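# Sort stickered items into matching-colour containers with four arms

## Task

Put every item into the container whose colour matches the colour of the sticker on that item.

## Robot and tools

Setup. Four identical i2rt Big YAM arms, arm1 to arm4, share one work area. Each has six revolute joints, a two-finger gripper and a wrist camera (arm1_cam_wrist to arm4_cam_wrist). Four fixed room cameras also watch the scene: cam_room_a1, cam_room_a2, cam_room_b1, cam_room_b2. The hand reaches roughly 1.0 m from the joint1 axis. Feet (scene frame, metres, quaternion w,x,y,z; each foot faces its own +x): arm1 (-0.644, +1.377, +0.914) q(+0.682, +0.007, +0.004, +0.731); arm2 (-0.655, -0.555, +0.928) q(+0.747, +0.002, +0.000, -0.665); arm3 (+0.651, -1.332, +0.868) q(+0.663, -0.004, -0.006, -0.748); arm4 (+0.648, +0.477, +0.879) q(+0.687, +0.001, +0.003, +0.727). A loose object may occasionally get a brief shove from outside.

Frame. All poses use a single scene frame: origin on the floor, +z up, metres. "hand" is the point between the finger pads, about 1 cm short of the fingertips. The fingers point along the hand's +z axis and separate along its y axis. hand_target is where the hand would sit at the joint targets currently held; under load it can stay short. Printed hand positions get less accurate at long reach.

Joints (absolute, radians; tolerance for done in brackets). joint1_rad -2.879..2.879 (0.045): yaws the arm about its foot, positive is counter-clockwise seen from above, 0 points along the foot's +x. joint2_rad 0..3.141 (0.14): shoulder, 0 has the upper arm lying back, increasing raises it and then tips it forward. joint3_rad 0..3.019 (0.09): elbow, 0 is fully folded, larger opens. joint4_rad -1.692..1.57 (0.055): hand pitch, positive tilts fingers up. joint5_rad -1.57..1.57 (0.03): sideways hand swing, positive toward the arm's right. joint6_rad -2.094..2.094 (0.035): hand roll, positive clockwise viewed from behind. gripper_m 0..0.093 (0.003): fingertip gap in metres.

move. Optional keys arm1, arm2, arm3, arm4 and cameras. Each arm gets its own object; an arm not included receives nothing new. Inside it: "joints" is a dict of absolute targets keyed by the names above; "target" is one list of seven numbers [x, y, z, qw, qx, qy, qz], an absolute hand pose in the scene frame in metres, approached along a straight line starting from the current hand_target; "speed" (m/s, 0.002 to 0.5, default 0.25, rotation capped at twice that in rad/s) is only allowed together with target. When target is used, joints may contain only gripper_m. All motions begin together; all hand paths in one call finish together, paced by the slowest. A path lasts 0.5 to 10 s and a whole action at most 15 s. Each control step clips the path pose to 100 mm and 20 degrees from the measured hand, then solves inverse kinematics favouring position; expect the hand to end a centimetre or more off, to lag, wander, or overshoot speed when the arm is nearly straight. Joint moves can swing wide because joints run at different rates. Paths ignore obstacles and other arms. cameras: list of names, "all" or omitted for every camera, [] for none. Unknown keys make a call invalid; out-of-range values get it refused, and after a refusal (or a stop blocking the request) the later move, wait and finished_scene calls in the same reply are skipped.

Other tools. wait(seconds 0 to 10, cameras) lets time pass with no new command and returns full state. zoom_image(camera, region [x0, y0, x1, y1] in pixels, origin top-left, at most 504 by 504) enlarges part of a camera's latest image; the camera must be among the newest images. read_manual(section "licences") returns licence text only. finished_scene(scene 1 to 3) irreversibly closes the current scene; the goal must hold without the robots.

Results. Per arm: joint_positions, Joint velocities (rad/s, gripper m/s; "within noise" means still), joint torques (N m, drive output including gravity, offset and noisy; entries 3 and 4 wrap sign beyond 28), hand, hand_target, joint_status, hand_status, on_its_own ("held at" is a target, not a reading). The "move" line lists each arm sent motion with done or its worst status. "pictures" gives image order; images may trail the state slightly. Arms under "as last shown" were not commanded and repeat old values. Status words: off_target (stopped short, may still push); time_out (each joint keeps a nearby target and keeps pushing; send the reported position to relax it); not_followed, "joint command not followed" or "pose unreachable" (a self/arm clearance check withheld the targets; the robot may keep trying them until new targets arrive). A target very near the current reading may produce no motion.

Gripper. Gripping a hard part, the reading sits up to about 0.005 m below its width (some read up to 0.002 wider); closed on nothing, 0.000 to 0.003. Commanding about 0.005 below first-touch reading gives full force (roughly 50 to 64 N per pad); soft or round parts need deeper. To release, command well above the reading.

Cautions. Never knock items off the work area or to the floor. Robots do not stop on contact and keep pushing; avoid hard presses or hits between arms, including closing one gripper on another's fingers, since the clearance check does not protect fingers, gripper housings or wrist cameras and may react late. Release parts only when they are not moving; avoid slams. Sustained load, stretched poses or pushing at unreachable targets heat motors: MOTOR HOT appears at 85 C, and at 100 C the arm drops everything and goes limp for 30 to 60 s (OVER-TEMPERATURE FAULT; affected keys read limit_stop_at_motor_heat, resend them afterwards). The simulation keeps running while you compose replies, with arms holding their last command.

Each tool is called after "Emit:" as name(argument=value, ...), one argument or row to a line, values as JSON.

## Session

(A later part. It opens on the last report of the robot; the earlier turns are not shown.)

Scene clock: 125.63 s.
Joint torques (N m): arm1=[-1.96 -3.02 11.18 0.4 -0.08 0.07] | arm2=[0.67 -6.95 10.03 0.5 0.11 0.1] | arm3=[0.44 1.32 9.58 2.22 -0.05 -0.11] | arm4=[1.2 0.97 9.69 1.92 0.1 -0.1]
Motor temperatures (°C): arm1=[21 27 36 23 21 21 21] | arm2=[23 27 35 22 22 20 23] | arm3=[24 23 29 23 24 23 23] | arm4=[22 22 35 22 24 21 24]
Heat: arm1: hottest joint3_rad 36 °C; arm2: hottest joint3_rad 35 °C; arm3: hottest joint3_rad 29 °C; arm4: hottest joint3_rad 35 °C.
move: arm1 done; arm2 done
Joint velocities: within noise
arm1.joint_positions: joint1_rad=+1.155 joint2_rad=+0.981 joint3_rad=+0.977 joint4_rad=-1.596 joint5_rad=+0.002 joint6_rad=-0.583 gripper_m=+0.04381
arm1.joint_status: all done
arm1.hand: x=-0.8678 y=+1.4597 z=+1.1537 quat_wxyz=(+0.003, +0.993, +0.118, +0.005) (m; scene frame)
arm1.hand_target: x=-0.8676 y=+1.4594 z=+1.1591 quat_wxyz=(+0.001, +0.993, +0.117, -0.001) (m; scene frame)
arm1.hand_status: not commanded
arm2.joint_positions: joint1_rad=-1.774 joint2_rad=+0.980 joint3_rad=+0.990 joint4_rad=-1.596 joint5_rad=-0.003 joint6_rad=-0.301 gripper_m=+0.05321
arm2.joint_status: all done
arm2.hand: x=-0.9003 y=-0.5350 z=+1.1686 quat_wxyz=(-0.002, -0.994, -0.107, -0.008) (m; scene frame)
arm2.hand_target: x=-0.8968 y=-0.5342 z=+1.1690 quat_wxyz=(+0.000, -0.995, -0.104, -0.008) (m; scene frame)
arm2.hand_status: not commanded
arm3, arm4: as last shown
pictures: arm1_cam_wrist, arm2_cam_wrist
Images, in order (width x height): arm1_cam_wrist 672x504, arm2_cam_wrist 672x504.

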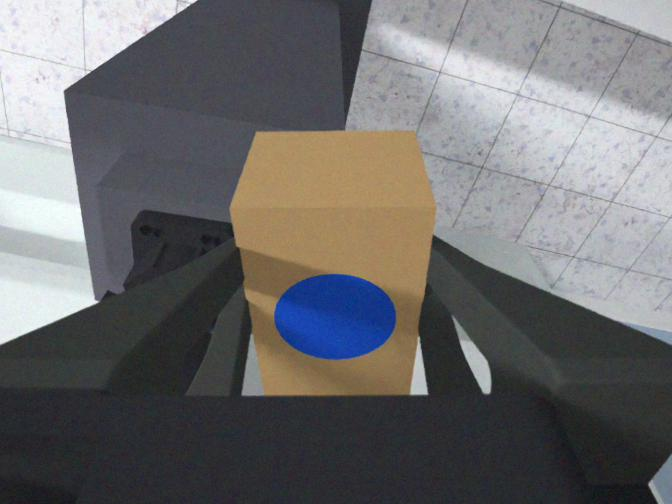

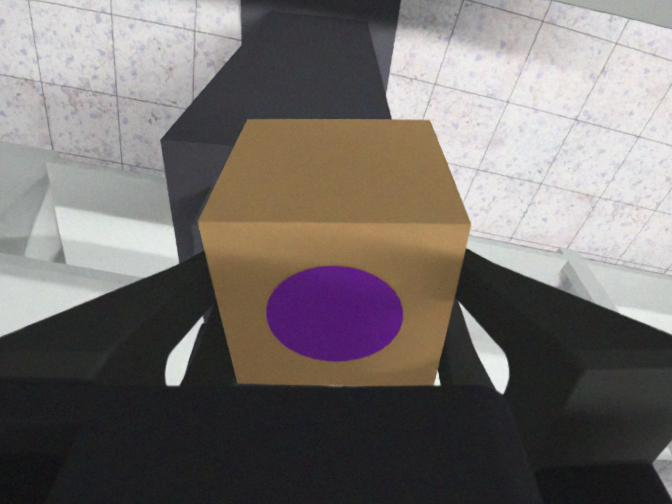

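Emit:
move(
  arm1={"joints": {"joint1_rad": -2.25, "joint6_rad": 0}},
  arm2={"joints": {"joint1_rad": 0.853, "joint6_rad": -0.12}},
  cameras=[],
)

Emit:
move(
  arm1={"target": [-0.08, 0.98, 1.12, 0, 0.3015, 0.9535, 0], "speed": 0.2},
  arm2={"target": [-0.08, -0.95, 1.12, 0, 0.2385, 0.9711, 0], "speed": 0.2},
  cameras=["arm3_cam_wrist", "arm4_cam_wrist", "arm1_cam_wrist", "arm2_cam_wrist"],
)

Scene clock: 135.50 s.
Joint torques (N m): arm1=[-2.73 -2.96 11.15 0.13 -0.04 0.1] | arm2=[0.97 -6.89 10.07 0.47 0.08 0.19] | arm3=[0.56 1.61 9.58 2.19 -0.05 -0.11] | arm4=[1.32 1.32 9.87 1.89 0.15 -0.09]
Motor temperatures (°C): arm1=[21 26 35 23 21 21 22] | arm2=[23 27 34 22 22 20 24] | arm3=[24 23 29 23 24 23 23] | arm4=[22 22 36 22 24 21 24]
Heat: arm1: hottest joint3_rad 35 °C; arm2: hottest joint3_rad 34 °C; arm3: hottest joint3_rad 29 °C; arm4: hottest joint3_rad 36 °C.
move: arm1 done; arm2 done
Joint velocities: within noise
arm1.joint_positions: joint1_rad=-2.245 joint2_rad=+0.981 joint3_rad=+0.977 joint4_rad=-1.596 joint5_rad=+0.002 joint6_rad=-0.007 gripper_m=+0.04383
arm1.joint_status: all done
arm1.hand: x=-0.4411 y=+1.2380 z=+1.1465 quat_wxyz=(+0.022, -0.295, -0.955, -0.002) (m; scene frame)
arm1.hand_target: x=-0.4418 y=+1.2374 z=+1.1518 quat_wxyz=(+0.015, -0.301, -0.954, -0.001) (m; scene frame)
arm1.hand_status: not commanded
arm2.joint_positions: joint1_rad=+0.851 joint2_rad=+0.980 joint3_rad=+0.990 joint4_rad=-1.596 joint5_rad=-0.003 joint6_rad=-0.132 gripper_m=+0.05320
arm2.joint_status: all done
arm2.hand: x=-0.4532 y=-0.6954 z=+1.1690 quat_wxyz=(+0.006, -0.233, -0.972, -0.006) (m; scene frame)
arm2.hand_target: x=-0.4559 y=-0.6933 z=+1.1693 quat_wxyz=(+0.006, -0.238, -0.971, -0.004) (m; scene frame)
arm2.hand_status: not commanded
arm3, arm4: as last shown
pictures: none
No camera images: "cameras" was empty.

Scene clock: 138.53 s.
Joint torques (N m): arm1=[-2.61 -19.96 16.16 -0.08 -0.09 0.07] | arm2=[1.2 -23.88 15.69 0.14 0.13 0.19] | arm3=[0.56 1.44 9.58 2.22 -0.04 -0.12] | arm4=[0.85 0.85 9.85 1.83 0.13 -0.1]
Motor temperatures (°C): arm1=[21 26 35 23 21 21 22] | arm2=[23 27 34 22 22 20 24] | arm3=[24 23 29 23 24 23 23] | arm4=[22 22 36 22 24 21 24]
Heat: arm1: hottest joint3_rad 35 °C; arm2: hottest joint3_rad 34 °C; arm3: hottest joint3_rad 29 °C; arm4: hottest joint3_rad 36 °C.
move: arm1 off_target; arm2 off_target
Joint velocities: within noise
arm1.joint_positions: joint1_rad=-2.245 joint2_rad=+2.194 joint3_rad=+2.297 joint4_rad=-1.684 joint5_rad=-0.005 joint6_rad=-0.007 gripper_m=+0.04383
arm1.joint_status: not commanded
arm1.hand: x=-0.0855 y=+0.9925 z=+1.0959 quat_wxyz=(+0.012, -0.295, -0.955, -0.003) (m; scene frame)
arm1.hand_target: x=-0.0814 y=+0.9809 z=+1.1197 quat_wxyz=(-0.013, -0.302, -0.953, +0.004) (m; scene frame)
arm1.hand_status: off_target (0.028 m and 1.6 deg from the pose sent, 0.445 m and 2.6 deg at the start; a joint's target at an end of its range on 21 of 91 steps)
arm2.joint_positions: joint1_rad=+0.851 joint2_rad=+2.226 joint3_rad=+2.322 joint4_rad=-1.670 joint5_rad=+0.000 joint6_rad=-0.131 gripper_m=+0.05320
arm2.joint_status: not commanded
arm2.hand: x=-0.0909 y=-0.9452 z=+1.1083 quat_wxyz=(+0.001, -0.234, -0.972, -0.002) (m; scene frame)
arm2.hand_target: x=-0.0810 y=-0.9493 z=+1.1196 quat_wxyz=(-0.013, -0.238, -0.971, +0.005) (m; scene frame)
arm2.hand_status: off_target (0.017 m and 0.6 deg from the pose sent, 0.454 m and 1.1 deg at the start; a joint's target at an end of its range on 20 of 91 steps)
arm3.joint_positions: joint1_rad=-1.920 joint2_rad=+0.258 joint3_rad=+0.352 joint4_rad=+0.283 joint5_rad=+0.001 joint6_rad=+0.006 gripper_m=+0.09403
arm3.joint_status: not commanded
arm3.hand: x=+0.3994 y=-1.1976 z=+1.2849 quat_wxyz=(+0.187, -0.548, +0.138, +0.804) (m; scene frame)
arm3.hand_target: x=+0.4036 y=-1.1968 z=+1.2890 quat_wxyz=(+0.195, -0.539, +0.137, +0.808) (m; scene frame)
arm3.hand_status: not commanded
arm4.joint_positions: joint1_rad=+0.910 joint2_rad=+0.261 joint3_rad=+0.344 joint4_rad=+0.281 joint5_rad=-0.001 joint6_rad=+0.013 gripper_m=+0.09402
arm4.joint_status: not commanded
arm4.hand: x=+0.4162 y=+0.6405 z=+1.2929 quat_wxyz=(-0.238, +0.539, -0.174, -0.789) (m; scene frame)
arm4.hand_target: x=+0.4208 y=+0.6371 z=+1.3036 quat_wxyz=(-0.246, +0.526, -0.166, -0.797) (m; scene frame)
arm4.hand_status: not commanded
pictures: arm1_cam_wrist, arm2_cam_wrist, arm3_cam_wrist, arm4_cam_wrist
Images, in order (width x height): arm1_cam_wrist 672x504, arm2_cam_wrist 672x504, arm3_cam_wrist 672x504, arm4_cam_wrist 672x504.

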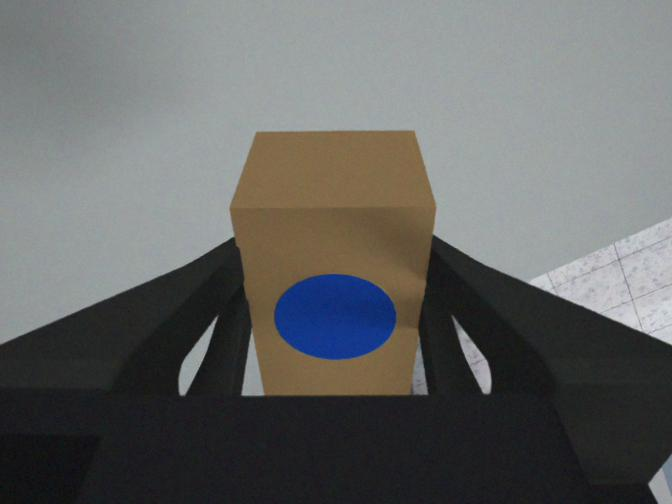

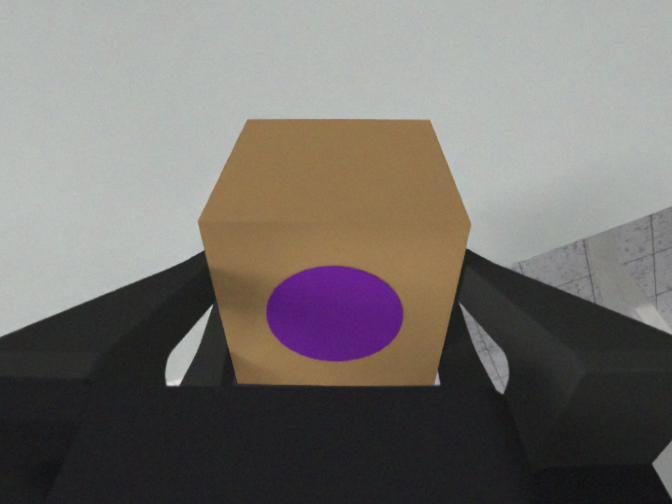

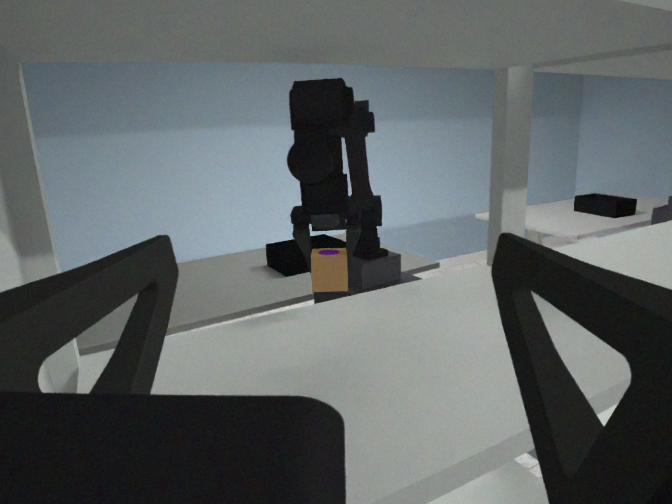

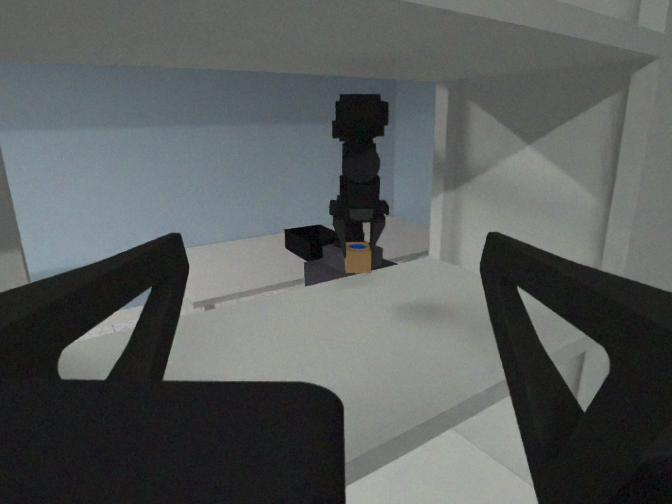

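Emit:
move(
  arm1={"target": [-0.08, 0.98, 1.062, 0, 0.3015, 0.9535, 0], "speed": 0.08},
  arm2={"target": [-0.08, -0.95, 1.056, 0, 0.2385, 0.9711, 0], "speed": 0.08},
  cameras=[],
)

Emit:
move(
  arm1={"target": [-0.08, 0.98, 1.053, 0, 0.3015, 0.9535, 0], "speed": 0.04},
  arm2={"target": [-0.08, -0.95, 1.046, 0, 0.2385, 0.9711, 0], "speed": 0.04},
  cameras=[],
)

Scene clock: 144.63 s.
Joint torques (N m): arm1=[-2.43 -20.19 10.71 0.91 -0.06 0.08] | arm2=[1.14 -23.06 9.78 1.33 0.13 0.21] | arm3=[0.56 1.44 9.62 2.17 -0.05 -0.11] | arm4=[0.67 1.61 9.8 1.96 0.11 -0.07]
Motor temperatures (°C): arm1=[21 27 35 23 21 21 22] | arm2=[23 27 35 22 22 20 24] | arm3=[24 23 29 23 24 23 23] | arm4=[22 22 36 22 24 21 24]
Heat: arm1: hottest joint3_rad 35 °C; arm2: hottest joint3_rad 35 °C; arm3: hottest joint3_rad 29 °C; arm4: hottest joint3_rad 36 °C.
move: arm1 done; arm2 off_target
Joint velocities: within noise
arm1.joint_positions: joint1_rad=-2.245 joint2_rad=+2.198 joint3_rad=+2.231 joint4_rad=-1.594 joint5_rad=-0.005 joint6_rad=-0.007 gripper_m=+0.04383
arm1.joint_status: not commanded
arm1.hand: x=-0.0794 y=+0.9881 z=+1.0685 quat_wxyz=(+0.002, -0.295, -0.955, +0.000) (m; scene frame)
arm1.hand_target: x=-0.0802 y=+0.9800 z=+1.0620 quat_wxyz=(+0.000, -0.302, -0.953, +0.000) (m; scene frame)
arm1.hand_status: done (0.010 m and 0.8 deg from the pose sent, 0.037 m and 1.7 deg at the start)
arm2.joint_positions: joint1_rad=+0.851 joint2_rad=+2.229 joint3_rad=+2.254 joint4_rad=-1.570 joint5_rad=+0.000 joint6_rad=-0.131 gripper_m=+0.05320
arm2.joint_status: not commanded
arm2.hand: x=-0.0831 y=-0.9505 z=+1.0798 quat_wxyz=(-0.012, -0.234, -0.972, +0.003) (m; scene frame)
arm2.hand_target: x=-0.0805 y=-0.9496 z=+1.0562 quat_wxyz=(+0.000, -0.238, -0.971, +0.000) (m; scene frame)
arm2.hand_status: off_target (0.024 m and 1.5 deg from the pose sent, 0.054 m and 0.6 deg at the start)
arm3, arm4: as last shown
pictures: none
No camera images: "cameras" was empty.

Scene clock: 145.60 s.
Joint torques (N m): arm1=[-2.55 -19.55 10.51 0.9 -0.02 0.08] | arm2=[1.08 -23.06 9.65 1.35 0.13 0.2] | arm3=[0.56 1.49 9.55 2.22 -0.05 -0.11] | arm4=[0.91 1.32 9.77 1.95 0.12 -0.13]
Motor temperatures (°C): arm1=[21 26 35 23 21 21 22] | arm2=[23 27 35 22 22 20 24] | arm3=[24 23 29 23 24 23 23] | arm4=[22 22 36 22 24 21 24]
Heat: arm1: hottest joint3_rad 35 °C; arm2: hottest joint3_rad 35 °C; arm3: hottest joint3_rad 29 °C; arm4: hottest joint3_rad 36 °C.
move: arm1 off_target; arm2 off_target
Joint velocities: within noise
arm1.joint_positions: joint1_rad=-2.245 joint2_rad=+2.198 joint3_rad=+2.209 joint4_rad=-1.571 joint5_rad=-0.005 joint6_rad=-0.007 gripper_m=+0.04383
arm1.joint_status: not commanded
arm1.hand: x=-0.0792 y=+0.9879 z=+1.0599 quat_wxyz=(+0.002, -0.295, -0.955, +0.000) (m; scene frame)
arm1.hand_target: x=-0.0803 y=+0.9801 z=+1.0529 quat_wxyz=(+0.000, -0.302, -0.953, +0.000) (m; scene frame)
arm1.hand_status: off_target (0.011 m and 0.8 deg from the pose sent, 0.018 m and 0.8 deg at the start)
arm2.joint_positions: joint1_rad=+0.851 joint2_rad=+2.229 joint3_rad=+2.231 joint4_rad=-1.545 joint5_rad=+0.000 joint6_rad=-0.131 gripper_m=+0.05320
arm2.joint_status: not commanded
arm2.hand: x=-0.0824 y=-0.9509 z=+1.0711 quat_wxyz=(-0.013, -0.234, -0.972, +0.003) (m; scene frame)
arm2.hand_target: x=-0.0806 y=-0.9496 z=+1.0462 quat_wxyz=(+0.000, -0.238, -0.971, +0.000) (m; scene frame)
arm2.hand_status: off_target (0.025 m and 1.7 deg from the pose sent, 0.034 m and 1.5 deg at the start)
arm3, arm4: as last shown
pictures: none
No camera images: "cameras" was empty.

Emit:
move(
  arm1={"target": [-0.08, 0.98, 1.030, 0, 0.3015, 0.9535, 0], "speed": 0.04},
  arm2={"target": [-0.08, -0.95, 1.017, 0, 0.2385, 0.9711, 0], "speed": 0.04},
  cameras=[],
)

Emit:
move(
  arm1={"target": [-0.08, 0.98, 1.022, 0, 0.3015, 0.9535, 0], "speed": 0.04},
  arm2={"target": [-0.08, -0.95, 1.010, 0, 0.2385, 0.9711, 0], "speed": 0.04},
  cameras=["arm3_cam_wrist", "arm4_cam_wrist"],
)

Scene clock: 150.67 s.
Joint torques (N m): arm1=[-3.14 -19.96 10.63 0.92 -0.03 0.06] | arm2=[1.14 -23.24 9.66 1.33 0.13 0.2] | arm3=[0.5 1.55 9.58 2.22 -0.05 -0.11] | arm4=[0.85 1.32 9.69 1.95 0.15 -0.09]
Motor temperatures (°C): arm1=[21 26 35 23 21 21 22] | arm2=[23 28 34 22 22 20 24] | arm3=[24 23 29 23 24 23 23] | arm4=[22 22 36 22 24 21 24]
Heat: arm1: hottest joint3_rad 35 °C; arm2: hottest joint3_rad 34 °C; arm3: hottest joint3_rad 29 °C; arm4: hottest joint3_rad 36 °C.
move: arm1 off_target; arm2 off_target
Joint velocities: within noise
arm1.joint_positions: joint1_rad=-2.245 joint2_rad=+2.199 joint3_rad=+2.154 joint4_rad=-1.513 joint5_rad=-0.005 joint6_rad=-0.007 gripper_m=+0.04383
arm1.joint_status: not commanded
arm1.hand: x=-0.0791 y=+0.9876 z=+1.0382 quat_wxyz=(+0.001, -0.295, -0.955, +0.001) (m; scene frame)
arm1.hand_target: x=-0.0802 y=+0.9800 z=+1.0302 quat_wxyz=(+0.000, -0.302, -0.953, +0.000) (m; scene frame)
arm1.hand_status: off_target (0.011 m and 0.8 deg from the pose sent, 0.031 m and 0.8 deg at the start)
arm2.joint_positions: joint1_rad=+0.851 joint2_rad=+2.237 joint3_rad=+2.168 joint4_rad=-1.475 joint5_rad=+0.000 joint6_rad=-0.131 gripper_m=+0.05320
arm2.joint_status: not commanded
arm2.hand: x=-0.0818 y=-0.9513 z=+1.0417 quat_wxyz=(-0.013, -0.234, -0.972, +0.003) (m; scene frame)
arm2.hand_target: x=-0.0807 y=-0.9495 z=+1.0173 quat_wxyz=(+0.000, -0.238, -0.971, +0.000) (m; scene frame)
arm2.hand_status: off_target (0.025 m and 1.6 deg from the pose sent, 0.054 m and 1.7 deg at the start)
arm3, arm4: as last shown
pictures: none
No camera images: "cameras" was empty.

Scene clock: 151.63 s.
Joint torques (N m): arm1=[-2.9 -19.49 10.51 0.84 -0.06 0.09] | arm2=[1.03 -22.95 9.52 1.33 0.13 0.2] | arm3=[0.62 1.55 9.58 2.22 -0.04 -0.11] | arm4=[0.79 0.79 9.94 2.02 0.12 -0.08]
Motor temperatures (°C): arm1=[21 26 35 23 21 21 22] | arm2=[23 28 34 22 22 20 24] | arm3=[24 23 29 23 24 23 23] | arm4=[22 22 36 22 24 21 24]
Heat: arm1: hottest joint3_rad 35 °C; arm2: hottest joint3_rad 34 °C; arm3: hottest joint3_rad 29 °C; arm4: hottest joint3_rad 36 °C.
move: arm1 off_target; arm2 off_target
Joint velocities: within noise
arm1.joint_positions: joint1_rad=-2.245 joint2_rad=+2.200 joint3_rad=+2.138 joint4_rad=-1.493 joint5_rad=-0.005 joint6_rad=-0.007 gripper_m=+0.04383
arm1.joint_status: not commanded
arm1.hand: x=-0.0789 y=+0.9874 z=+1.0312 quat_wxyz=(+0.000, -0.295, -0.955, +0.001) (m; scene frame)
arm1.hand_target: x=-0.0802 y=+0.9800 z=+1.0221 quat_wxyz=(+0.000, -0.302, -0.953, +0.000) (m; scene frame)
arm1.hand_status: off_target (0.012 m and 0.8 deg from the pose sent, 0.018 m and 0.8 deg at the start)
arm2.joint_positions: joint1_rad=+0.851 joint2_rad=+2.237 joint3_rad=+2.156 joint4_rad=-1.459 joint5_rad=+0.000 joint6_rad=-0.131 gripper_m=+0.05320
arm2.joint_status: not commanded
arm2.hand: x=-0.0811 y=-0.9517 z=+1.0373 quat_wxyz=(-0.015, -0.234, -0.972, +0.004) (m; scene frame)
arm2.hand_target: x=-0.0807 y=-0.9495 z=+1.0105 quat_wxyz=(+0.000, -0.238, -0.971, +0.000) (m; scene frame)
arm2.hand_status: off_target (0.027 m and 1.8 deg from the pose sent, 0.032 m and 1.6 deg at the start)
arm3, arm4: as last shown
pictures: arm3_cam_wrist, arm4_cam_wrist
Images, in order (width x height): arm3_cam_wrist 672x504, arm4_cam_wrist 672x504.

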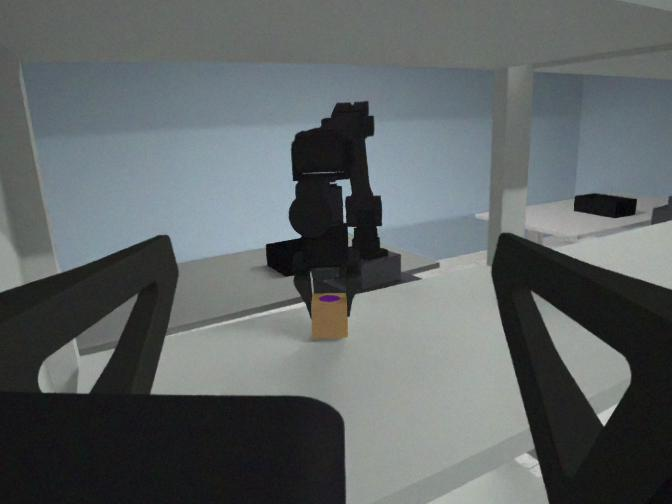

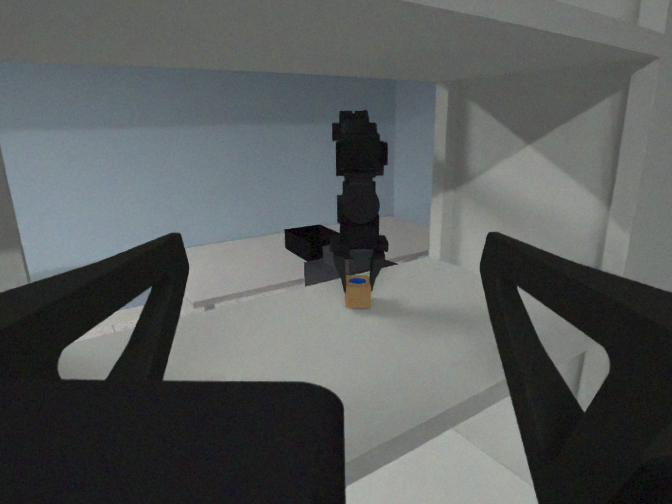

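Emit:
move(
  arm1={"target": [-0.08, 0.98, 1.016, 0, 0.3015, 0.9535, 0], "speed": 0.03},
  arm2={"target": [-0.08, -0.95, 1.005, 0, 0.2385, 0.9711, 0], "speed": 0.03},
  cameras=[],
)

Emit:
move(
  arm1={"target": [-0.08, 0.98, 1.012, 0, 0.3015, 0.9535, 0], "speed": 0.03},
  arm2={"target": [-0.08, -0.95, 1.000, 0, 0.2385, 0.9711, 0], "speed": 0.03},
  cameras=["arm3_cam_wrist", "arm4_cam_wrist"],
)

Scene clock: 156.60 s.
Joint torques (N m): arm1=[-2.73 -19.6 10.43 0.94 -0.03 0.07] | arm2=[1.03 -23 9.54 1.37 0.12 0.21] | arm3=[0.56 1.32 9.59 2.21 -0.05 -0.12] | arm4=[0.91 1.26 9.76 1.96 0.15 -0.08]
Motor temperatures (°C): arm1=[21 27 35 23 21 21 22] | arm2=[23 28 34 22 22 20 24] | arm3=[24 23 29 23 24 23 23] | arm4=[22 22 36 22 24 21 24]
Heat: arm1: hottest joint3_rad 35 °C; arm2: hottest joint3_rad 34 °C; arm3: hottest joint3_rad 29 °C; arm4: hottest joint3_rad 36 °C.
move: arm1 off_target; arm2 off_target
Joint velocities: within noise
arm1.joint_positions: joint1_rad=-2.245 joint2_rad=+2.203 joint3_rad=+2.126 joint4_rad=-1.480 joint5_rad=-0.005 joint6_rad=-0.007 gripper_m=+0.04383
arm1.joint_status: not commanded
arm1.hand: x=-0.0790 y=+0.9874 z=+1.0251 quat_wxyz=(+0.000, -0.295, -0.955, +0.001) (m; scene frame)
arm1.hand_target: x=-0.0803 y=+0.9801 z=+1.0160 quat_wxyz=(+0.000, -0.302, -0.953, +0.000) (m; scene frame)
arm1.hand_status: off_target (0.012 m and 0.8 deg from the pose sent, 0.017 m and 0.8 deg at the start)
arm2.joint_positions: joint1_rad=+0.851 joint2_rad=+2.240 joint3_rad=+2.147 joint4_rad=-1.448 joint5_rad=+0.000 joint6_rad=-0.131 gripper_m=+0.05320
arm2.joint_status: not commanded
arm2.hand: x=-0.0809 y=-0.9518 z=+1.0322 quat_wxyz=(-0.015, -0.234, -0.972, +0.004) (m; scene frame)
arm2.hand_target: x=-0.0807 y=-0.9495 z=+1.0054 quat_wxyz=(+0.000, -0.238, -0.971, +0.000) (m; scene frame)
arm2.hand_status: off_target (0.027 m and 1.8 deg from the pose sent, 0.032 m and 1.8 deg at the start)
arm3, arm4: as last shown
pictures: none
No camera images: "cameras" was empty.

Scene clock: 157.57 s.
Joint torques (N m): arm1=[-2.49 -18.84 10.04 1.05 -0.05 0.09] | arm2=[1.03 -22.71 9.31 1.46 0.12 0.19] | arm3=[0.5 1.32 9.59 2.19 -0.04 -0.11] | arm4=[0.79 1.61 9.84 1.87 0.1 -0.09]
Motor temperatures (°C): arm1=[21 27 35 23 21 21 22] | arm2=[23 28 34 22 22 20 24] | arm3=[24 23 29 23 24 23 23] | arm4=[22 22 36 22 24 21 24]
Heat: arm1: hottest joint3_rad 35 °C; arm2: hottest joint3_rad 34 °C; arm3: hottest joint3_rad 29 °C; arm4: hottest joint3_rad 36 °C.
move: arm1 off_target; arm2 off_target
Joint velocities: arm1=[within noise] | arm2=[-0.044 -0.015 0.007 -0.022 0.007 0.037 0.001] | arm3=[within noise] | arm4=[within noise]
arm1.joint_positions: joint1_rad=-2.245 joint2_rad=+2.203 joint3_rad=+2.124 joint4_rad=-1.474 joint5_rad=-0.005 joint6_rad=-0.007 gripper_m=+0.04383
arm1.joint_status: not commanded
arm1.hand: x=-0.0782 y=+0.9869 z=+1.0243 quat_wxyz=(-0.002, -0.295, -0.955, +0.001) (m; scene frame)
arm1.hand_target: x=-0.0803 y=+0.9801 z=+1.0120 quat_wxyz=(+0.000, -0.302, -0.953, +0.000) (m; scene frame)
arm1.hand_status: off_target (0.014 m and 0.8 deg from the pose sent, 0.015 m and 0.8 deg at the start)
arm2.joint_positions: joint1_rad=+0.851 joint2_rad=+2.240 joint3_rad=+2.140 joint4_rad=-1.438 joint5_rad=+0.000 joint6_rad=-0.131 gripper_m=+0.05320
arm2.joint_status: not commanded
arm2.hand: x=-0.0806 y=-0.9520 z=+1.0298 quat_wxyz=(-0.016, -0.234, -0.972, +0.004) (m; scene frame)
arm2.hand_target: x=-0.0808 y=-0.9495 z=+1.0006 quat_wxyz=(+0.000, -0.238, -0.971, +0.000) (m; scene frame)
arm2.hand_status: off_target (0.030 m and 2.0 deg from the pose sent, 0.032 m and 1.8 deg at the start)
arm3, arm4: as last shown
pictures: arm3_cam_wrist, arm4_cam_wrist
Images, in order (width x height): arm3_cam_wrist 672x504, arm4_cam_wrist 672x504.

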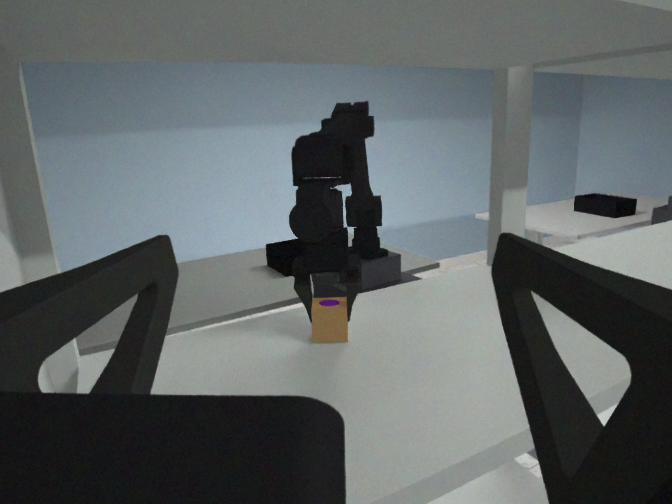

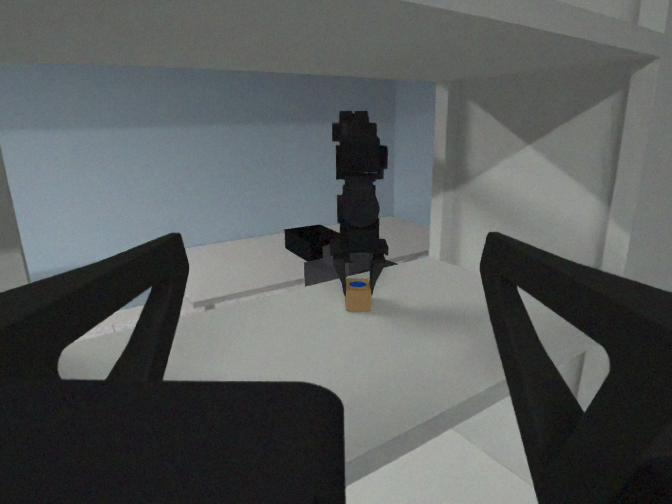

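Emit:
move(
  arm2={"target": [-0.08, -0.95, 0.995, 0, 0.2385, 0.9711, 0], "speed": 0.03},
  cameras=[],
)

Emit:
move(
  arm1={"joints": {"gripper_m": 0.052}},
  arm2={"joints": {"gripper_m": 0.058}},
  cameras=[],
)

Emit:
move(
  arm1={"joints": {"gripper_m": 0.09}},
  arm2={"joints": {"gripper_m": 0.09}},
  cameras=["arm1_cam_wrist", "arm2_cam_wrist", "arm3_cam_wrist", "arm4_cam_wrist"],
)

Scene clock: 162.27 s.
Joint torques (N m): arm1=[-3.14 -18.84 9.89 0.99 -0.06 0.04] | arm2=[1.08 -22.65 8.69 1.81 0.12 0.2] | arm3=[0.44 1.49 9.59 2.18 -0.05 -0.11] | arm4=[0.91 0.85 9.76 1.98 0.13 -0.09]
Motor temperatures (°C): arm1=[21 27 35 23 21 21 22] | arm2=[23 28 34 22 22 20 24] | arm3=[24 23 29 23 24 23 23] | arm4=[22 22 36 22 24 21 24]
Heat: arm1: hottest joint3_rad 35 °C; arm2: hottest joint3_rad 34 °C; arm3: hottest joint3_rad 29 °C; arm4: hottest joint3_rad 36 °C.
move: arm2 off_target
Joint velocities: within noise
arm1, arm3, arm4: as last shown
arm1.hand_target: x=-0.0803 y=+0.9802 z=+1.0120 quat_wxyz=(+0.000, -0.302, -0.953, +0.000) (m; scene frame)
arm2.joint_positions: joint1_rad=+0.851 joint2_rad=+2.240 joint3_rad=+2.138 joint4_rad=-1.435 joint5_rad=+0.000 joint6_rad=-0.131 gripper_m=+0.05320
arm2.joint_status: not commanded
arm2.hand: x=-0.0806 y=-0.9520 z=+1.0288 quat_wxyz=(-0.016, -0.234, -0.972, +0.004) (m; scene frame)
arm2.hand_target: x=-0.0811 y=-0.9493 z=+0.9957 quat_wxyz=(+0.000, -0.238, -0.971, +0.000) (m; scene frame)
arm2.hand_status: off_target (0.034 m and 2.0 deg from the pose sent, 0.035 m and 2.0 deg at the start)
pictures: none
No camera images: "cameras" was empty.

Scene clock: 162.80 s.
Joint torques (N m): arm1=[-2.84 -18.55 10.41 0.96 -0.01 0.07] | arm2=[1.14 -22.65 9.39 1.35 0.12 0.2] | arm3=[0.44 1.44 9.54 2.25 -0.05 -0.11] | arm4=[1.2 1.14 9.89 1.84 0.14 -0.06]
Motor temperatures (°C): arm1=[21 27 35 23 21 21 22] | arm2=[23 28 34 22 22 20 24] | arm3=[24 23 29 23 24 23 23] | arm4=[22 22 36 22 24 21 24]
Heat: arm1: hottest joint3_rad 35 °C; arm2: hottest joint3_rad 34 °C; arm3: hottest joint3_rad 29 °C; arm4: hottest joint3_rad 36 °C.
move: arm1 done; arm2 done
Joint velocities: within noise
arm1.joint_positions: joint1_rad=-2.245 joint2_rad=+2.203 joint3_rad=+2.119 joint4_rad=-1.471 joint5_rad=-0.005 joint6_rad=-0.007 gripper_m=+0.05195
arm1.joint_status: all done
arm1.hand: x=-0.0786 y=+0.9872 z=+1.0226 quat_wxyz=(-0.001, -0.295, -0.955, +0.001) (m; scene frame)
arm1.hand_target: x=-0.0803 y=+0.9802 z=+1.0121 quat_wxyz=(+0.000, -0.302, -0.953, +0.000) (m; scene frame)
arm1.hand_status: not commanded
arm2.joint_positions: joint1_rad=+0.851 joint2_rad=+2.240 joint3_rad=+2.129 joint4_rad=-1.425 joint5_rad=+0.000 joint6_rad=-0.131 gripper_m=+0.05793
arm2.joint_status: all done
arm2.hand: x=-0.0805 y=-0.9521 z=+1.0251 quat_wxyz=(-0.017, -0.234, -0.972, +0.005) (m; scene frame)
arm2.hand_target: x=-0.0811 y=-0.9492 z=+0.9957 quat_wxyz=(+0.000, -0.238, -0.971, +0.000) (m; scene frame)
arm2.hand_status: not commanded
arm3.joint_positions: joint1_rad=-1.920 joint2_rad=+0.258 joint3_rad=+0.352 joint4_rad=+0.283 joint5_rad=+0.001 joint6_rad=+0.006 gripper_m=+0.09403
arm3.joint_status: not commanded
arm3.hand: x=+0.3994 y=-1.1976 z=+1.2849 quat_wxyz=(+0.187, -0.548, +0.138, +0.804) (m; scene frame)
arm3.hand_target: x=+0.4036 y=-1.1968 z=+1.2890 quat_wxyz=(+0.195, -0.539, +0.137, +0.808) (m; scene frame)
arm3.hand_status: not commanded
arm4.joint_positions: joint1_rad=+0.910 joint2_rad=+0.261 joint3_rad=+0.344 joint4_rad=+0.281 joint5_rad=-0.001 joint6_rad=+0.013 gripper_m=+0.09402
arm4.joint_status: not commanded
arm4.hand: x=+0.4162 y=+0.6405 z=+1.2929 quat_wxyz=(-0.238, +0.539, -0.174, -0.789) (m; scene frame)
arm4.hand_target: x=+0.4208 y=+0.6371 z=+1.3036 quat_wxyz=(-0.246, +0.526, -0.166, -0.797) (m; scene frame)
arm4.hand_status: not commanded
pictures: none
No camera images: "cameras" was empty.

Scene clock: 163.37 s.
Joint torques (N m): arm1=[-3.14 -19.25 10.5 0.95 -0.02 0.14] | arm2=[1.08 -22.71 9.37 1.39 0.12 0.2] | arm3=[0.62 1.44 9.61 2.26 -0.03 -0.13] | arm4=[0.67 0.97 9.88 1.85 0.1 -0.06]
Motor temperatures (°C): arm1=[21 27 35 23 21 21 22] | arm2=[23 28 34 22 22 20 24] | arm3=[24 23 29 23 24 23 23] | arm4=[22 22 36 22 24 21 24]
Heat: arm1: hottest joint3_rad 35 °C; arm2: hottest joint3_rad 34 °C; arm3: hottest joint3_rad 29 °C; arm4: hottest joint3_rad 36 °C.
move: arm1 done; arm2 done
Joint velocities: within noise
arm1.joint_positions: joint1_rad=-2.245 joint2_rad=+2.203 joint3_rad=+2.119 joint4_rad=-1.471 joint5_rad=-0.005 joint6_rad=-0.007 gripper_m=+0.08994
arm1.joint_status: all done
arm1.hand: x=-0.0786 y=+0.9872 z=+1.0226 quat_wxyz=(-0.001, -0.295, -0.955, +0.001) (m; scene frame)
arm1.hand_target: x=-0.0803 y=+0.9802 z=+1.0121 quat_wxyz=(+0.000, -0.302, -0.953, +0.000) (m; scene frame)
arm1.hand_status: not commanded
arm2.joint_positions: joint1_rad=+0.851 joint2_rad=+2.240 joint3_rad=+2.129 joint4_rad=-1.425 joint5_rad=+0.000 joint6_rad=-0.131 gripper_m=+0.08990
arm2.joint_status: all done
arm2.hand: x=-0.0804 y=-0.9521 z=+1.0251 quat_wxyz=(-0.017, -0.234, -0.972, +0.005) (m; scene frame)
arm2.hand_target: x=-0.0811 y=-0.9492 z=+0.9957 quat_wxyz=(+0.000, -0.238, -0.971, +0.000) (m; scene frame)
arm2.hand_status: not commanded
arm3, arm4: as last shown
pictures: arm1_cam_wrist, arm2_cam_wrist, arm3_cam_wrist, arm4_cam_wrist
Images, in order (width x height): arm1_cam_wrist 672x504, arm2_cam_wrist 672x504, arm3_cam_wrist 672x504, arm4_cam_wrist 672x504.

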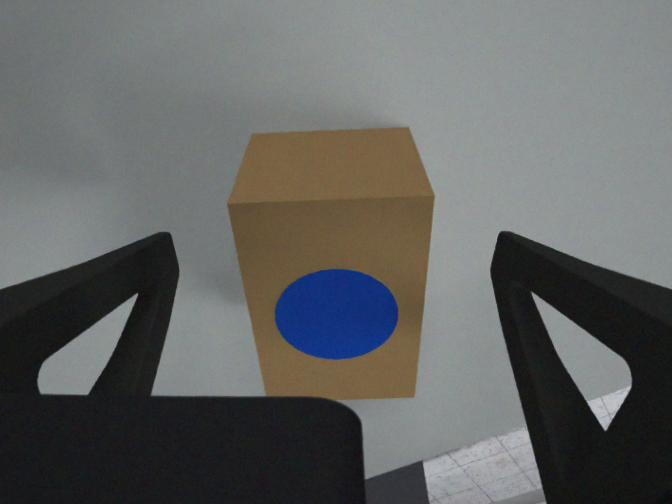

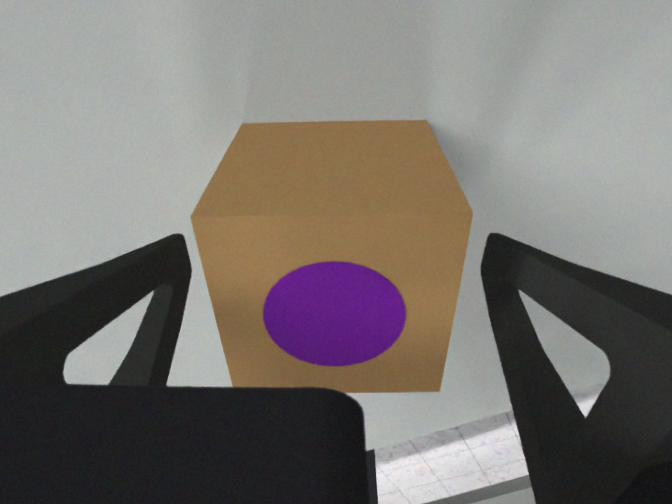

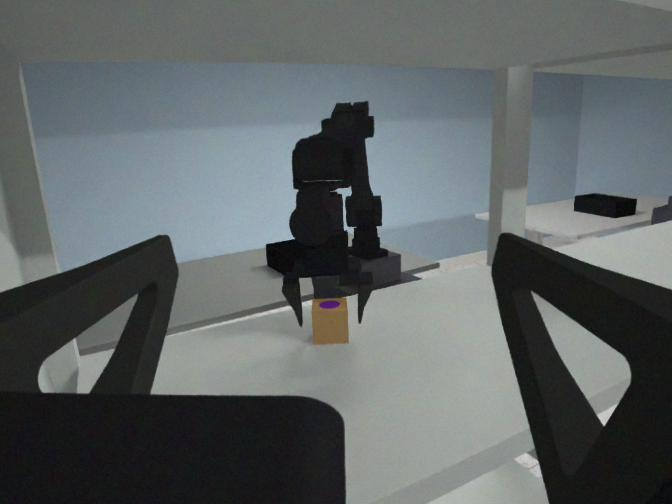

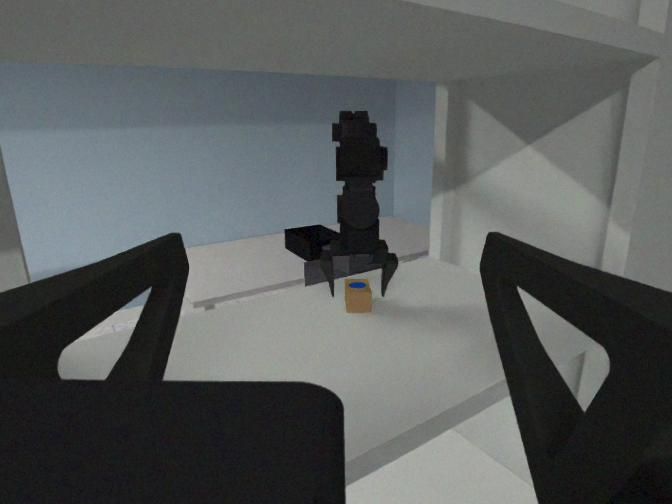

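Emit:
move(
  arm1={"target": [-0.08, 0.985, 1.11, 0, 0.3015, 0.9535, 0], "speed": 0.15},
  arm2={"target": [-0.081, -0.952, 1.11, 0, 0.2385, 0.9711, 0], "speed": 0.15},
  cameras=[],
)

Emit:
move(
  arm1={"target": [-0.43, 1.23, 1.16, 0, 0.3015, 0.9535, 0], "speed": 0.3},
  arm2={"target": [-0.445, -0.70, 1.16, 0, 0.2385, 0.9711, 0], "speed": 0.3},
  cameras=["arm3_cam_wrist", "arm4_cam_wrist"],
)

Scene clock: 198.43 s.
Joint torques (N m): arm1=[-2.32 -20.19 15.05 -0.17 -0.02 0.1] | arm2=[0.97 -24.18 14.24 0.17 0.1 0.16] | arm3=[0.38 1.49 9.58 2.21 -0.05 -0.11] | arm4=[1.03 1.08 9.85 2.04 0.14 -0.06]
Motor temperatures (°C): arm1=[21 26 35 23 21 21 22] | arm2=[23 28 32 22 22 20 23] | arm3=[24 23 29 23 24 23 23] | arm4=[22 22 37 22 24 21 24]
Heat: arm1: hottest joint3_rad 35 °C; arm2: hottest joint3_rad 32 °C; arm3: hottest joint3_rad 29 °C; arm4: hottest joint3_rad 37 °C.
move: arm1 off_target; arm2 done
Joint velocities: within noise
arm1.joint_positions: joint1_rad=-2.245 joint2_rad=+2.203 joint3_rad=+2.295 joint4_rad=-1.685 joint5_rad=-0.005 joint6_rad=-0.007 gripper_m=+0.08994
arm1.joint_status: not commanded
arm1.hand: x=-0.0855 y=+0.9926 z=+1.0898 quat_wxyz=(+0.017, -0.295, -0.955, -0.005) (m; scene frame)
arm1.hand_target: x=-0.0809 y=+0.9856 z=+1.1099 quat_wxyz=(-0.003, -0.301, -0.953, +0.001) (m; scene frame)
arm1.hand_status: off_target (0.022 m and 2.2 deg from the pose sent, 0.087 m and 0.8 deg at the start; a joint's target at an end of its range on 16 of 41 steps)
arm2.joint_positions: joint1_rad=+0.851 joint2_rad=+2.240 joint3_rad=+2.340 joint4_rad=-1.670 joint5_rad=+0.000 joint6_rad=-0.131 gripper_m=+0.08990
arm2.joint_status: not commanded
arm2.hand: x=-0.0872 y=-0.9478 z=+1.1051 quat_wxyz=(-0.001, -0.234, -0.972, -0.002) (m; scene frame)
arm2.hand_target: x=-0.0814 y=-0.9516 z=+1.1099 quat_wxyz=(-0.007, -0.238, -0.971, +0.002) (m; scene frame)
arm2.hand_status: done (0.009 m and 0.6 deg from the pose sent, 0.085 m and 2.1 deg at the start; a joint's target at an end of its range on 18 of 41 steps)
arm3, arm4: as last shown
pictures: none
No camera images: "cameras" was empty.

Scene clock: 200.60 s.
Joint torques (N m): arm1=[-2.32 -2.02 10.51 0.12 -0.07 0.11] | arm2=[1.26 -4.95 9.54 0.34 0.12 0.22] | arm3=[0.56 1.44 9.55 2.22 -0.05 -0.12] | arm4=[0.56 0.5 9.87 1.91 0.1 -0.06]
Motor temperatures (°C): arm1=[21 26 35 23 21 21 22] | arm2=[23 28 32 22 22 20 23] | arm3=[24 23 29 23 24 23 23] | arm4=[22 22 37 22 24 21 24]
Heat: arm1: hottest joint3_rad 35 °C; arm2: hottest joint3_rad 32 °C; arm3: hottest joint3_rad 29 °C; arm4: hottest joint3_rad 37 °C.
move: arm1 done; arm2 off_target
Joint velocities: within noise
arm1.joint_positions: joint1_rad=-2.245 joint2_rad=+0.980 joint3_rad=+1.018 joint4_rad=-1.576 joint5_rad=-0.005 joint6_rad=-0.007 gripper_m=+0.08994
arm1.joint_status: not commanded
arm1.hand: x=-0.4284 y=+1.2307 z=+1.1618 quat_wxyz=(-0.008, -0.295, -0.955, +0.003) (m; scene frame)
arm1.hand_target: x=-0.4301 y=+1.2301 z=+1.1600 quat_wxyz=(+0.000, -0.301, -0.953, +0.000) (m; scene frame)
arm1.hand_status: done (0.003 m and 1.3 deg from the pose sent, 0.424 m and 2.2 deg at the start)
arm2.joint_positions: joint1_rad=+0.851 joint2_rad=+0.985 joint3_rad=+0.990 joint4_rad=-1.540 joint5_rad=+0.000 joint6_rad=-0.129 gripper_m=+0.08990
arm2.joint_status: not commanded
arm2.hand: x=-0.4420 y=-0.7038 z=+1.1680 quat_wxyz=(-0.017, -0.235, -0.972, +0.005) (m; scene frame)
arm2.hand_target: x=-0.4451 y=-0.7000 z=+1.1603 quat_wxyz=(+0.000, -0.238, -0.971, +0.000) (m; scene frame)
arm2.hand_status: off_target (0.009 m and 2.1 deg from the pose sent, 0.439 m and 0.6 deg at the start)
arm3, arm4: as last shown
pictures: arm3_cam_wrist, arm4_cam_wrist
Images, in order (width x height): arm3_cam_wrist 672x504, arm4_cam_wrist 672x504.

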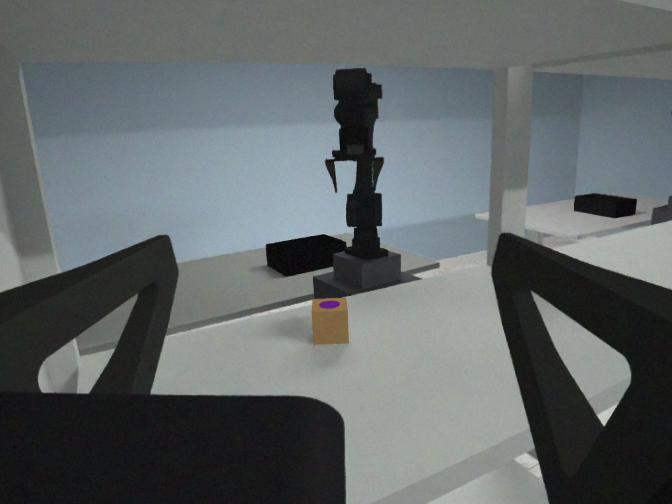

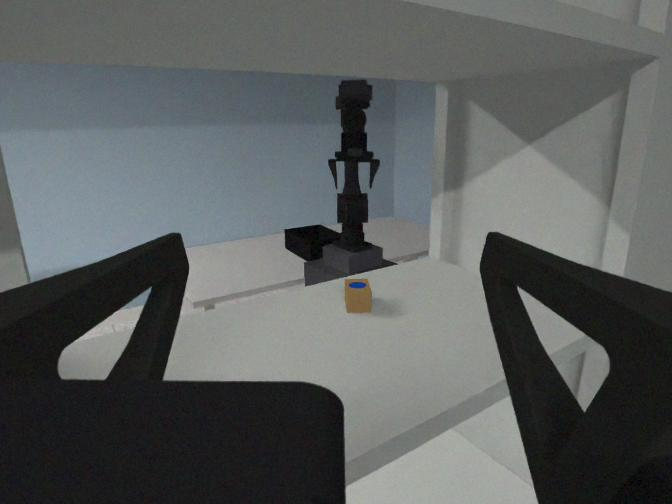

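Emit:
move(
  arm3={"target": [-0.011, -0.988, 1.128, 0.081, -0.9129, 0.2225, 0.3323], "speed": 0.25},
  arm4={"target": [0.0045, 0.9285, 1.114, 0.1226, -0.8709, 0.2754, 0.3878], "speed": 0.25},
  cameras=["arm3_cam_wrist", "arm4_cam_wrist"],
)

Scene clock: 211.17 s.
Joint torques (N m): arm1=[-2.02 -1.38 10.69 0.17 -0.04 0.09] | arm2=[1.38 -5.01 9.52 0.31 0.12 0.21] | arm3=[1.32 -22.18 14.3 0.85 0.11 -0.11] | arm4=[0.85 -21.42 13.07 0.79 0.21 -0.09]
Motor temperatures (°C): arm1=[21 26 35 23 21 21 21] | arm2=[23 27 32 22 22 20 23] | arm3=[24 23 30 23 24 23 23] | arm4=[22 22 37 22 24 21 24]
Heat: arm1: hottest joint3_rad 35 °C; arm2: hottest joint3_rad 32 °C; arm3: hottest joint3_rad 30 °C; arm4: hottest joint3_rad 37 °C.
move: arm3 off_target; arm4 off_target
Joint velocities: within noise
arm1, arm2: as last shown
arm3.joint_positions: joint1_rad=-1.920 joint2_rad=+1.876 joint3_rad=+1.774 joint4_rad=-0.811 joint5_rad=+0.011 joint6_rad=+0.004 gripper_m=+0.09403
arm3.joint_status: not commanded
arm3.hand: x=+0.0003 y=-0.9952 z=+1.1000 quat_wxyz=(+0.074, -0.920, +0.226, +0.311) (m; scene frame)
arm3.hand_target: x=-0.0095 y=-0.9886 z=+1.1280 quat_wxyz=(+0.081, -0.913, +0.223, +0.333) (m; scene frame)
arm3.hand_status: off_target (0.031 m and 2.7 deg from the pose sent, 0.487 m and 71.3 deg at the start)
arm4.joint_positions: joint1_rad=+0.910 joint2_rad=+1.934 joint3_rad=+1.739 joint4_rad=-0.568 joint5_rad=+0.004 joint6_rad=+0.013 gripper_m=+0.09402
arm4.joint_status: not commanded
arm4.hand: x=+0.0141 y=+0.9180 z=+1.0968 quat_wxyz=(-0.114, +0.875, -0.281, -0.377) (m; scene frame)
arm4.hand_target: x=+0.0055 y=+0.9278 z=+1.1142 quat_wxyz=(-0.123, +0.871, -0.276, -0.388) (m; scene frame)
arm4.hand_status: off_target (0.022 m and 1.8 deg from the pose sent, 0.533 m and 63.0 deg at the start)
pictures: arm3_cam_wrist, arm4_cam_wrist
Images, in order (width x height): arm3_cam_wrist 672x504, arm4_cam_wrist 672x504.

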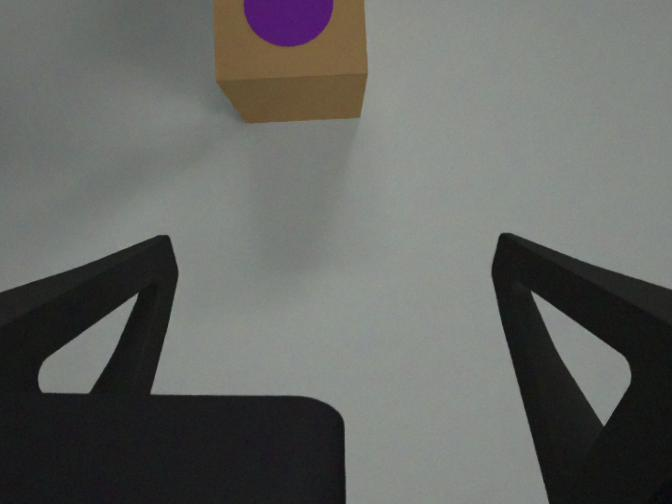

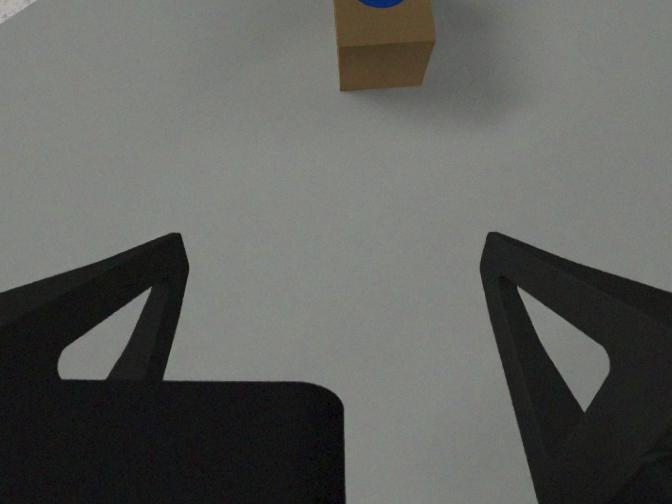

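Emit:
move(
  arm3={"target": [-0.063, -0.981, 1.086, 0.0772, -0.9154, 0.2122, 0.3332], "speed": 0.1},
  arm4={"target": [-0.051, 0.990, 1.077, 0.1257, -0.8688, 0.2823, 0.3868], "speed": 0.1},
  cameras=["arm3_cam_wrist", "arm4_cam_wrist"],
)

Scene clock: 233.40 s.
Joint torques (N m): arm1=[-2.02 -1.79 10.71 0.09 -0.04 0.11] | arm2=[1.38 -5.13 9.52 0.32 0.12 0.21] | arm3=[2.37 -23.36 14.28 1.77 0.07 -0.11] | arm4=[0.85 -24.53 13.11 0.79 0 -0.13]
Motor temperatures (°C): arm1=[21 26 34 23 21 21 21] | arm2=[23 27 33 22 22 20 23] | arm3=[24 24 34 23 24 23 23] | arm4=[22 25 40 22 24 21 24]
Heat: arm1: hottest joint3_rad 34 °C; arm2: hottest joint3_rad 33 °C; arm3: hottest joint3_rad 34 °C; arm4: hottest joint3_rad 40 °C.
move: arm3 off_target; arm4 off_target
Joint velocities: within noise
arm1, arm2: as last shown
arm3.joint_positions: joint1_rad=-1.914 joint2_rad=+2.018 joint3_rad=+1.902 joint4_rad=-0.805 joint5_rad=+0.011 joint6_rad=+0.004 gripper_m=+0.09403
arm3.joint_status: not commanded
arm3.hand: x=-0.0413 y=-0.9802 z=+1.0644 quat_wxyz=(+0.072, -0.922, +0.223, +0.307) (m; scene frame)
arm3.hand_target: x=-0.0612 y=-0.9820 z=+1.0862 quat_wxyz=(+0.077, -0.915, +0.212, +0.333) (m; scene frame)
arm3.hand_status: off_target (0.031 m and 3.4 deg from the pose sent, 0.066 m and 3.1 deg at the start)
arm4.joint_positions: joint1_rad=+0.888 joint2_rad=+2.184 joint3_rad=+2.071 joint4_rad=-0.637 joint5_rad=+0.004 joint6_rad=+0.009 gripper_m=+0.09402
arm4.joint_status: not commanded
arm4.hand: x=-0.0433 y=+0.9797 z=+1.0707 quat_wxyz=(-0.121, +0.870, -0.288, -0.381) (m; scene frame)
arm4.hand_target: x=-0.0502 y=+0.9894 z=+1.0769 quat_wxyz=(-0.126, +0.869, -0.282, -0.387) (m; scene frame)
arm4.hand_status: off_target (0.014 m and 1.1 deg from the pose sent, 0.099 m and 1.9 deg at the start)
pictures: arm3_cam_wrist, arm4_cam_wrist
Images, in order (width x height): arm3_cam_wrist 672x504, arm4_cam_wrist 672x504.

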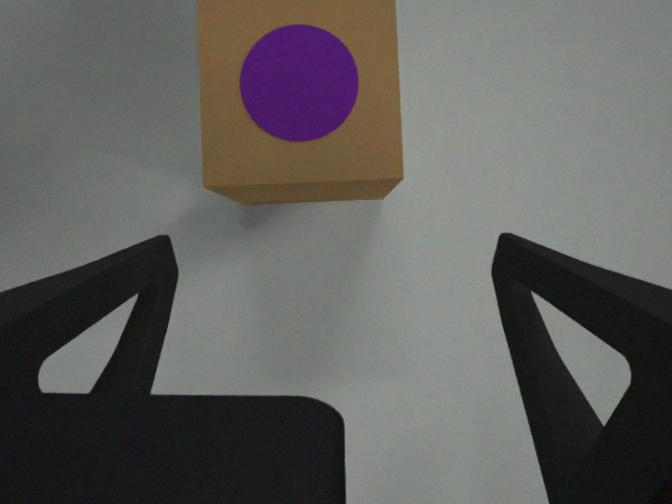

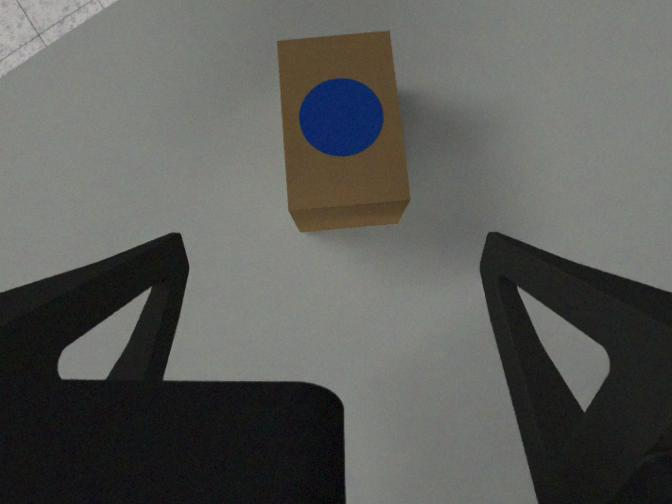

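Emit:
move(
  arm3={"target": [-0.111, -0.968, 1.052, 0.0772, -0.9154, 0.2122, 0.3332], "speed": 0.08},
  arm4={"target": [-0.088, 1.019, 1.036, 0.1257, -0.8688, 0.2823, 0.3868], "speed": 0.08},
  cameras=["arm3_cam_wrist", "arm4_cam_wrist"],
)

Scene clock: 243.80 s.
Joint torques (N m): arm1=[-2.02 -1.38 10.47 0.12 -0.03 0.09] | arm2=[1.44 -5.01 9.54 0.34 0.12 0.22] | arm3=[2.49 -25.64 14.32 0.92 0.13 -0.03] | arm4=[0.44 -26.7 13.44 0.83 -0.04 -0.09]
Motor temperatures (°C): arm1=[21 25 34 23 21 21 21] | arm2=[23 27 33 22 22 20 23] | arm3=[24 25 35 23 24 23 23] | arm4=[22 24 43 22 24 21 24]
Heat: arm1: hottest joint3_rad 34 °C; arm2: hottest joint3_rad 33 °C; arm3: hottest joint3_rad 35 °C; arm4: hottest joint3_rad 43 °C.
move: arm3 off_target; arm4 off_target
Joint velocities: within noise
arm1, arm2: as last shown
arm3.joint_positions: joint1_rad=-1.902 joint2_rad=+2.188 joint3_rad=+2.097 joint4_rad=-0.809 joint5_rad=+0.018 joint6_rad=+0.004 gripper_m=+0.09403
arm3.joint_status: not commanded
arm3.hand: x=-0.0939 y=-0.9637 z=+1.0338 quat_wxyz=(+0.075, -0.920, +0.218, +0.317) (m; scene frame)
arm3.hand_target: x=-0.1097 y=-0.9688 z=+1.0522 quat_wxyz=(+0.077, -0.915, +0.212, +0.334) (m; scene frame)
arm3.hand_status: off_target (0.025 m and 2.1 deg from the pose sent, 0.072 m and 3.4 deg at the start)
arm4.joint_positions: joint1_rad=+0.888 joint2_rad=+2.379 joint3_rad=+2.315 joint4_rad=-0.684 joint5_rad=+0.004 joint6_rad=+0.007 gripper_m=+0.09402
arm4.joint_status: not commanded
arm4.hand: x=-0.0834 y=+1.0084 z=+1.0323 quat_wxyz=(-0.121, +0.870, -0.287, -0.382) (m; scene frame)
arm4.hand_target: x=-0.0872 y=+1.0185 z=+1.0360 quat_wxyz=(-0.126, +0.868, -0.282, -0.388) (m; scene frame)
arm4.hand_status: off_target (0.012 m and 0.9 deg from the pose sent, 0.069 m and 1.1 deg at the start)
pictures: arm3_cam_wrist, arm4_cam_wrist
Images, in order (width x height): arm3_cam_wrist 672x504, arm4_cam_wrist 672x504.

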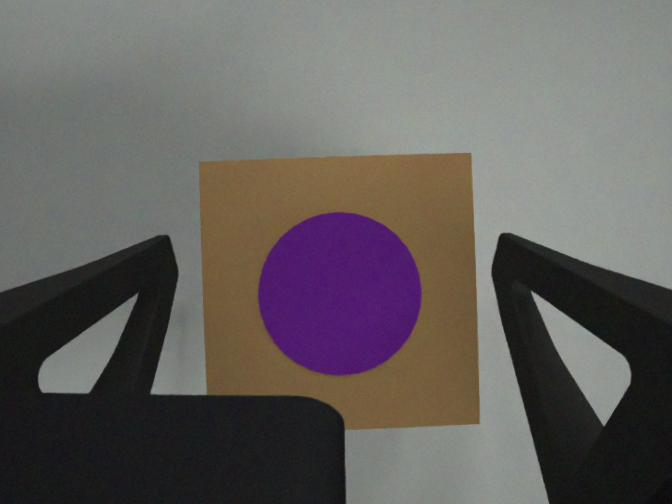

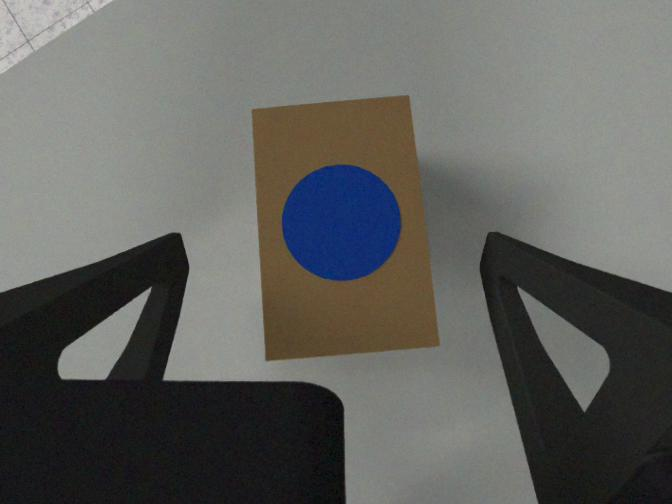

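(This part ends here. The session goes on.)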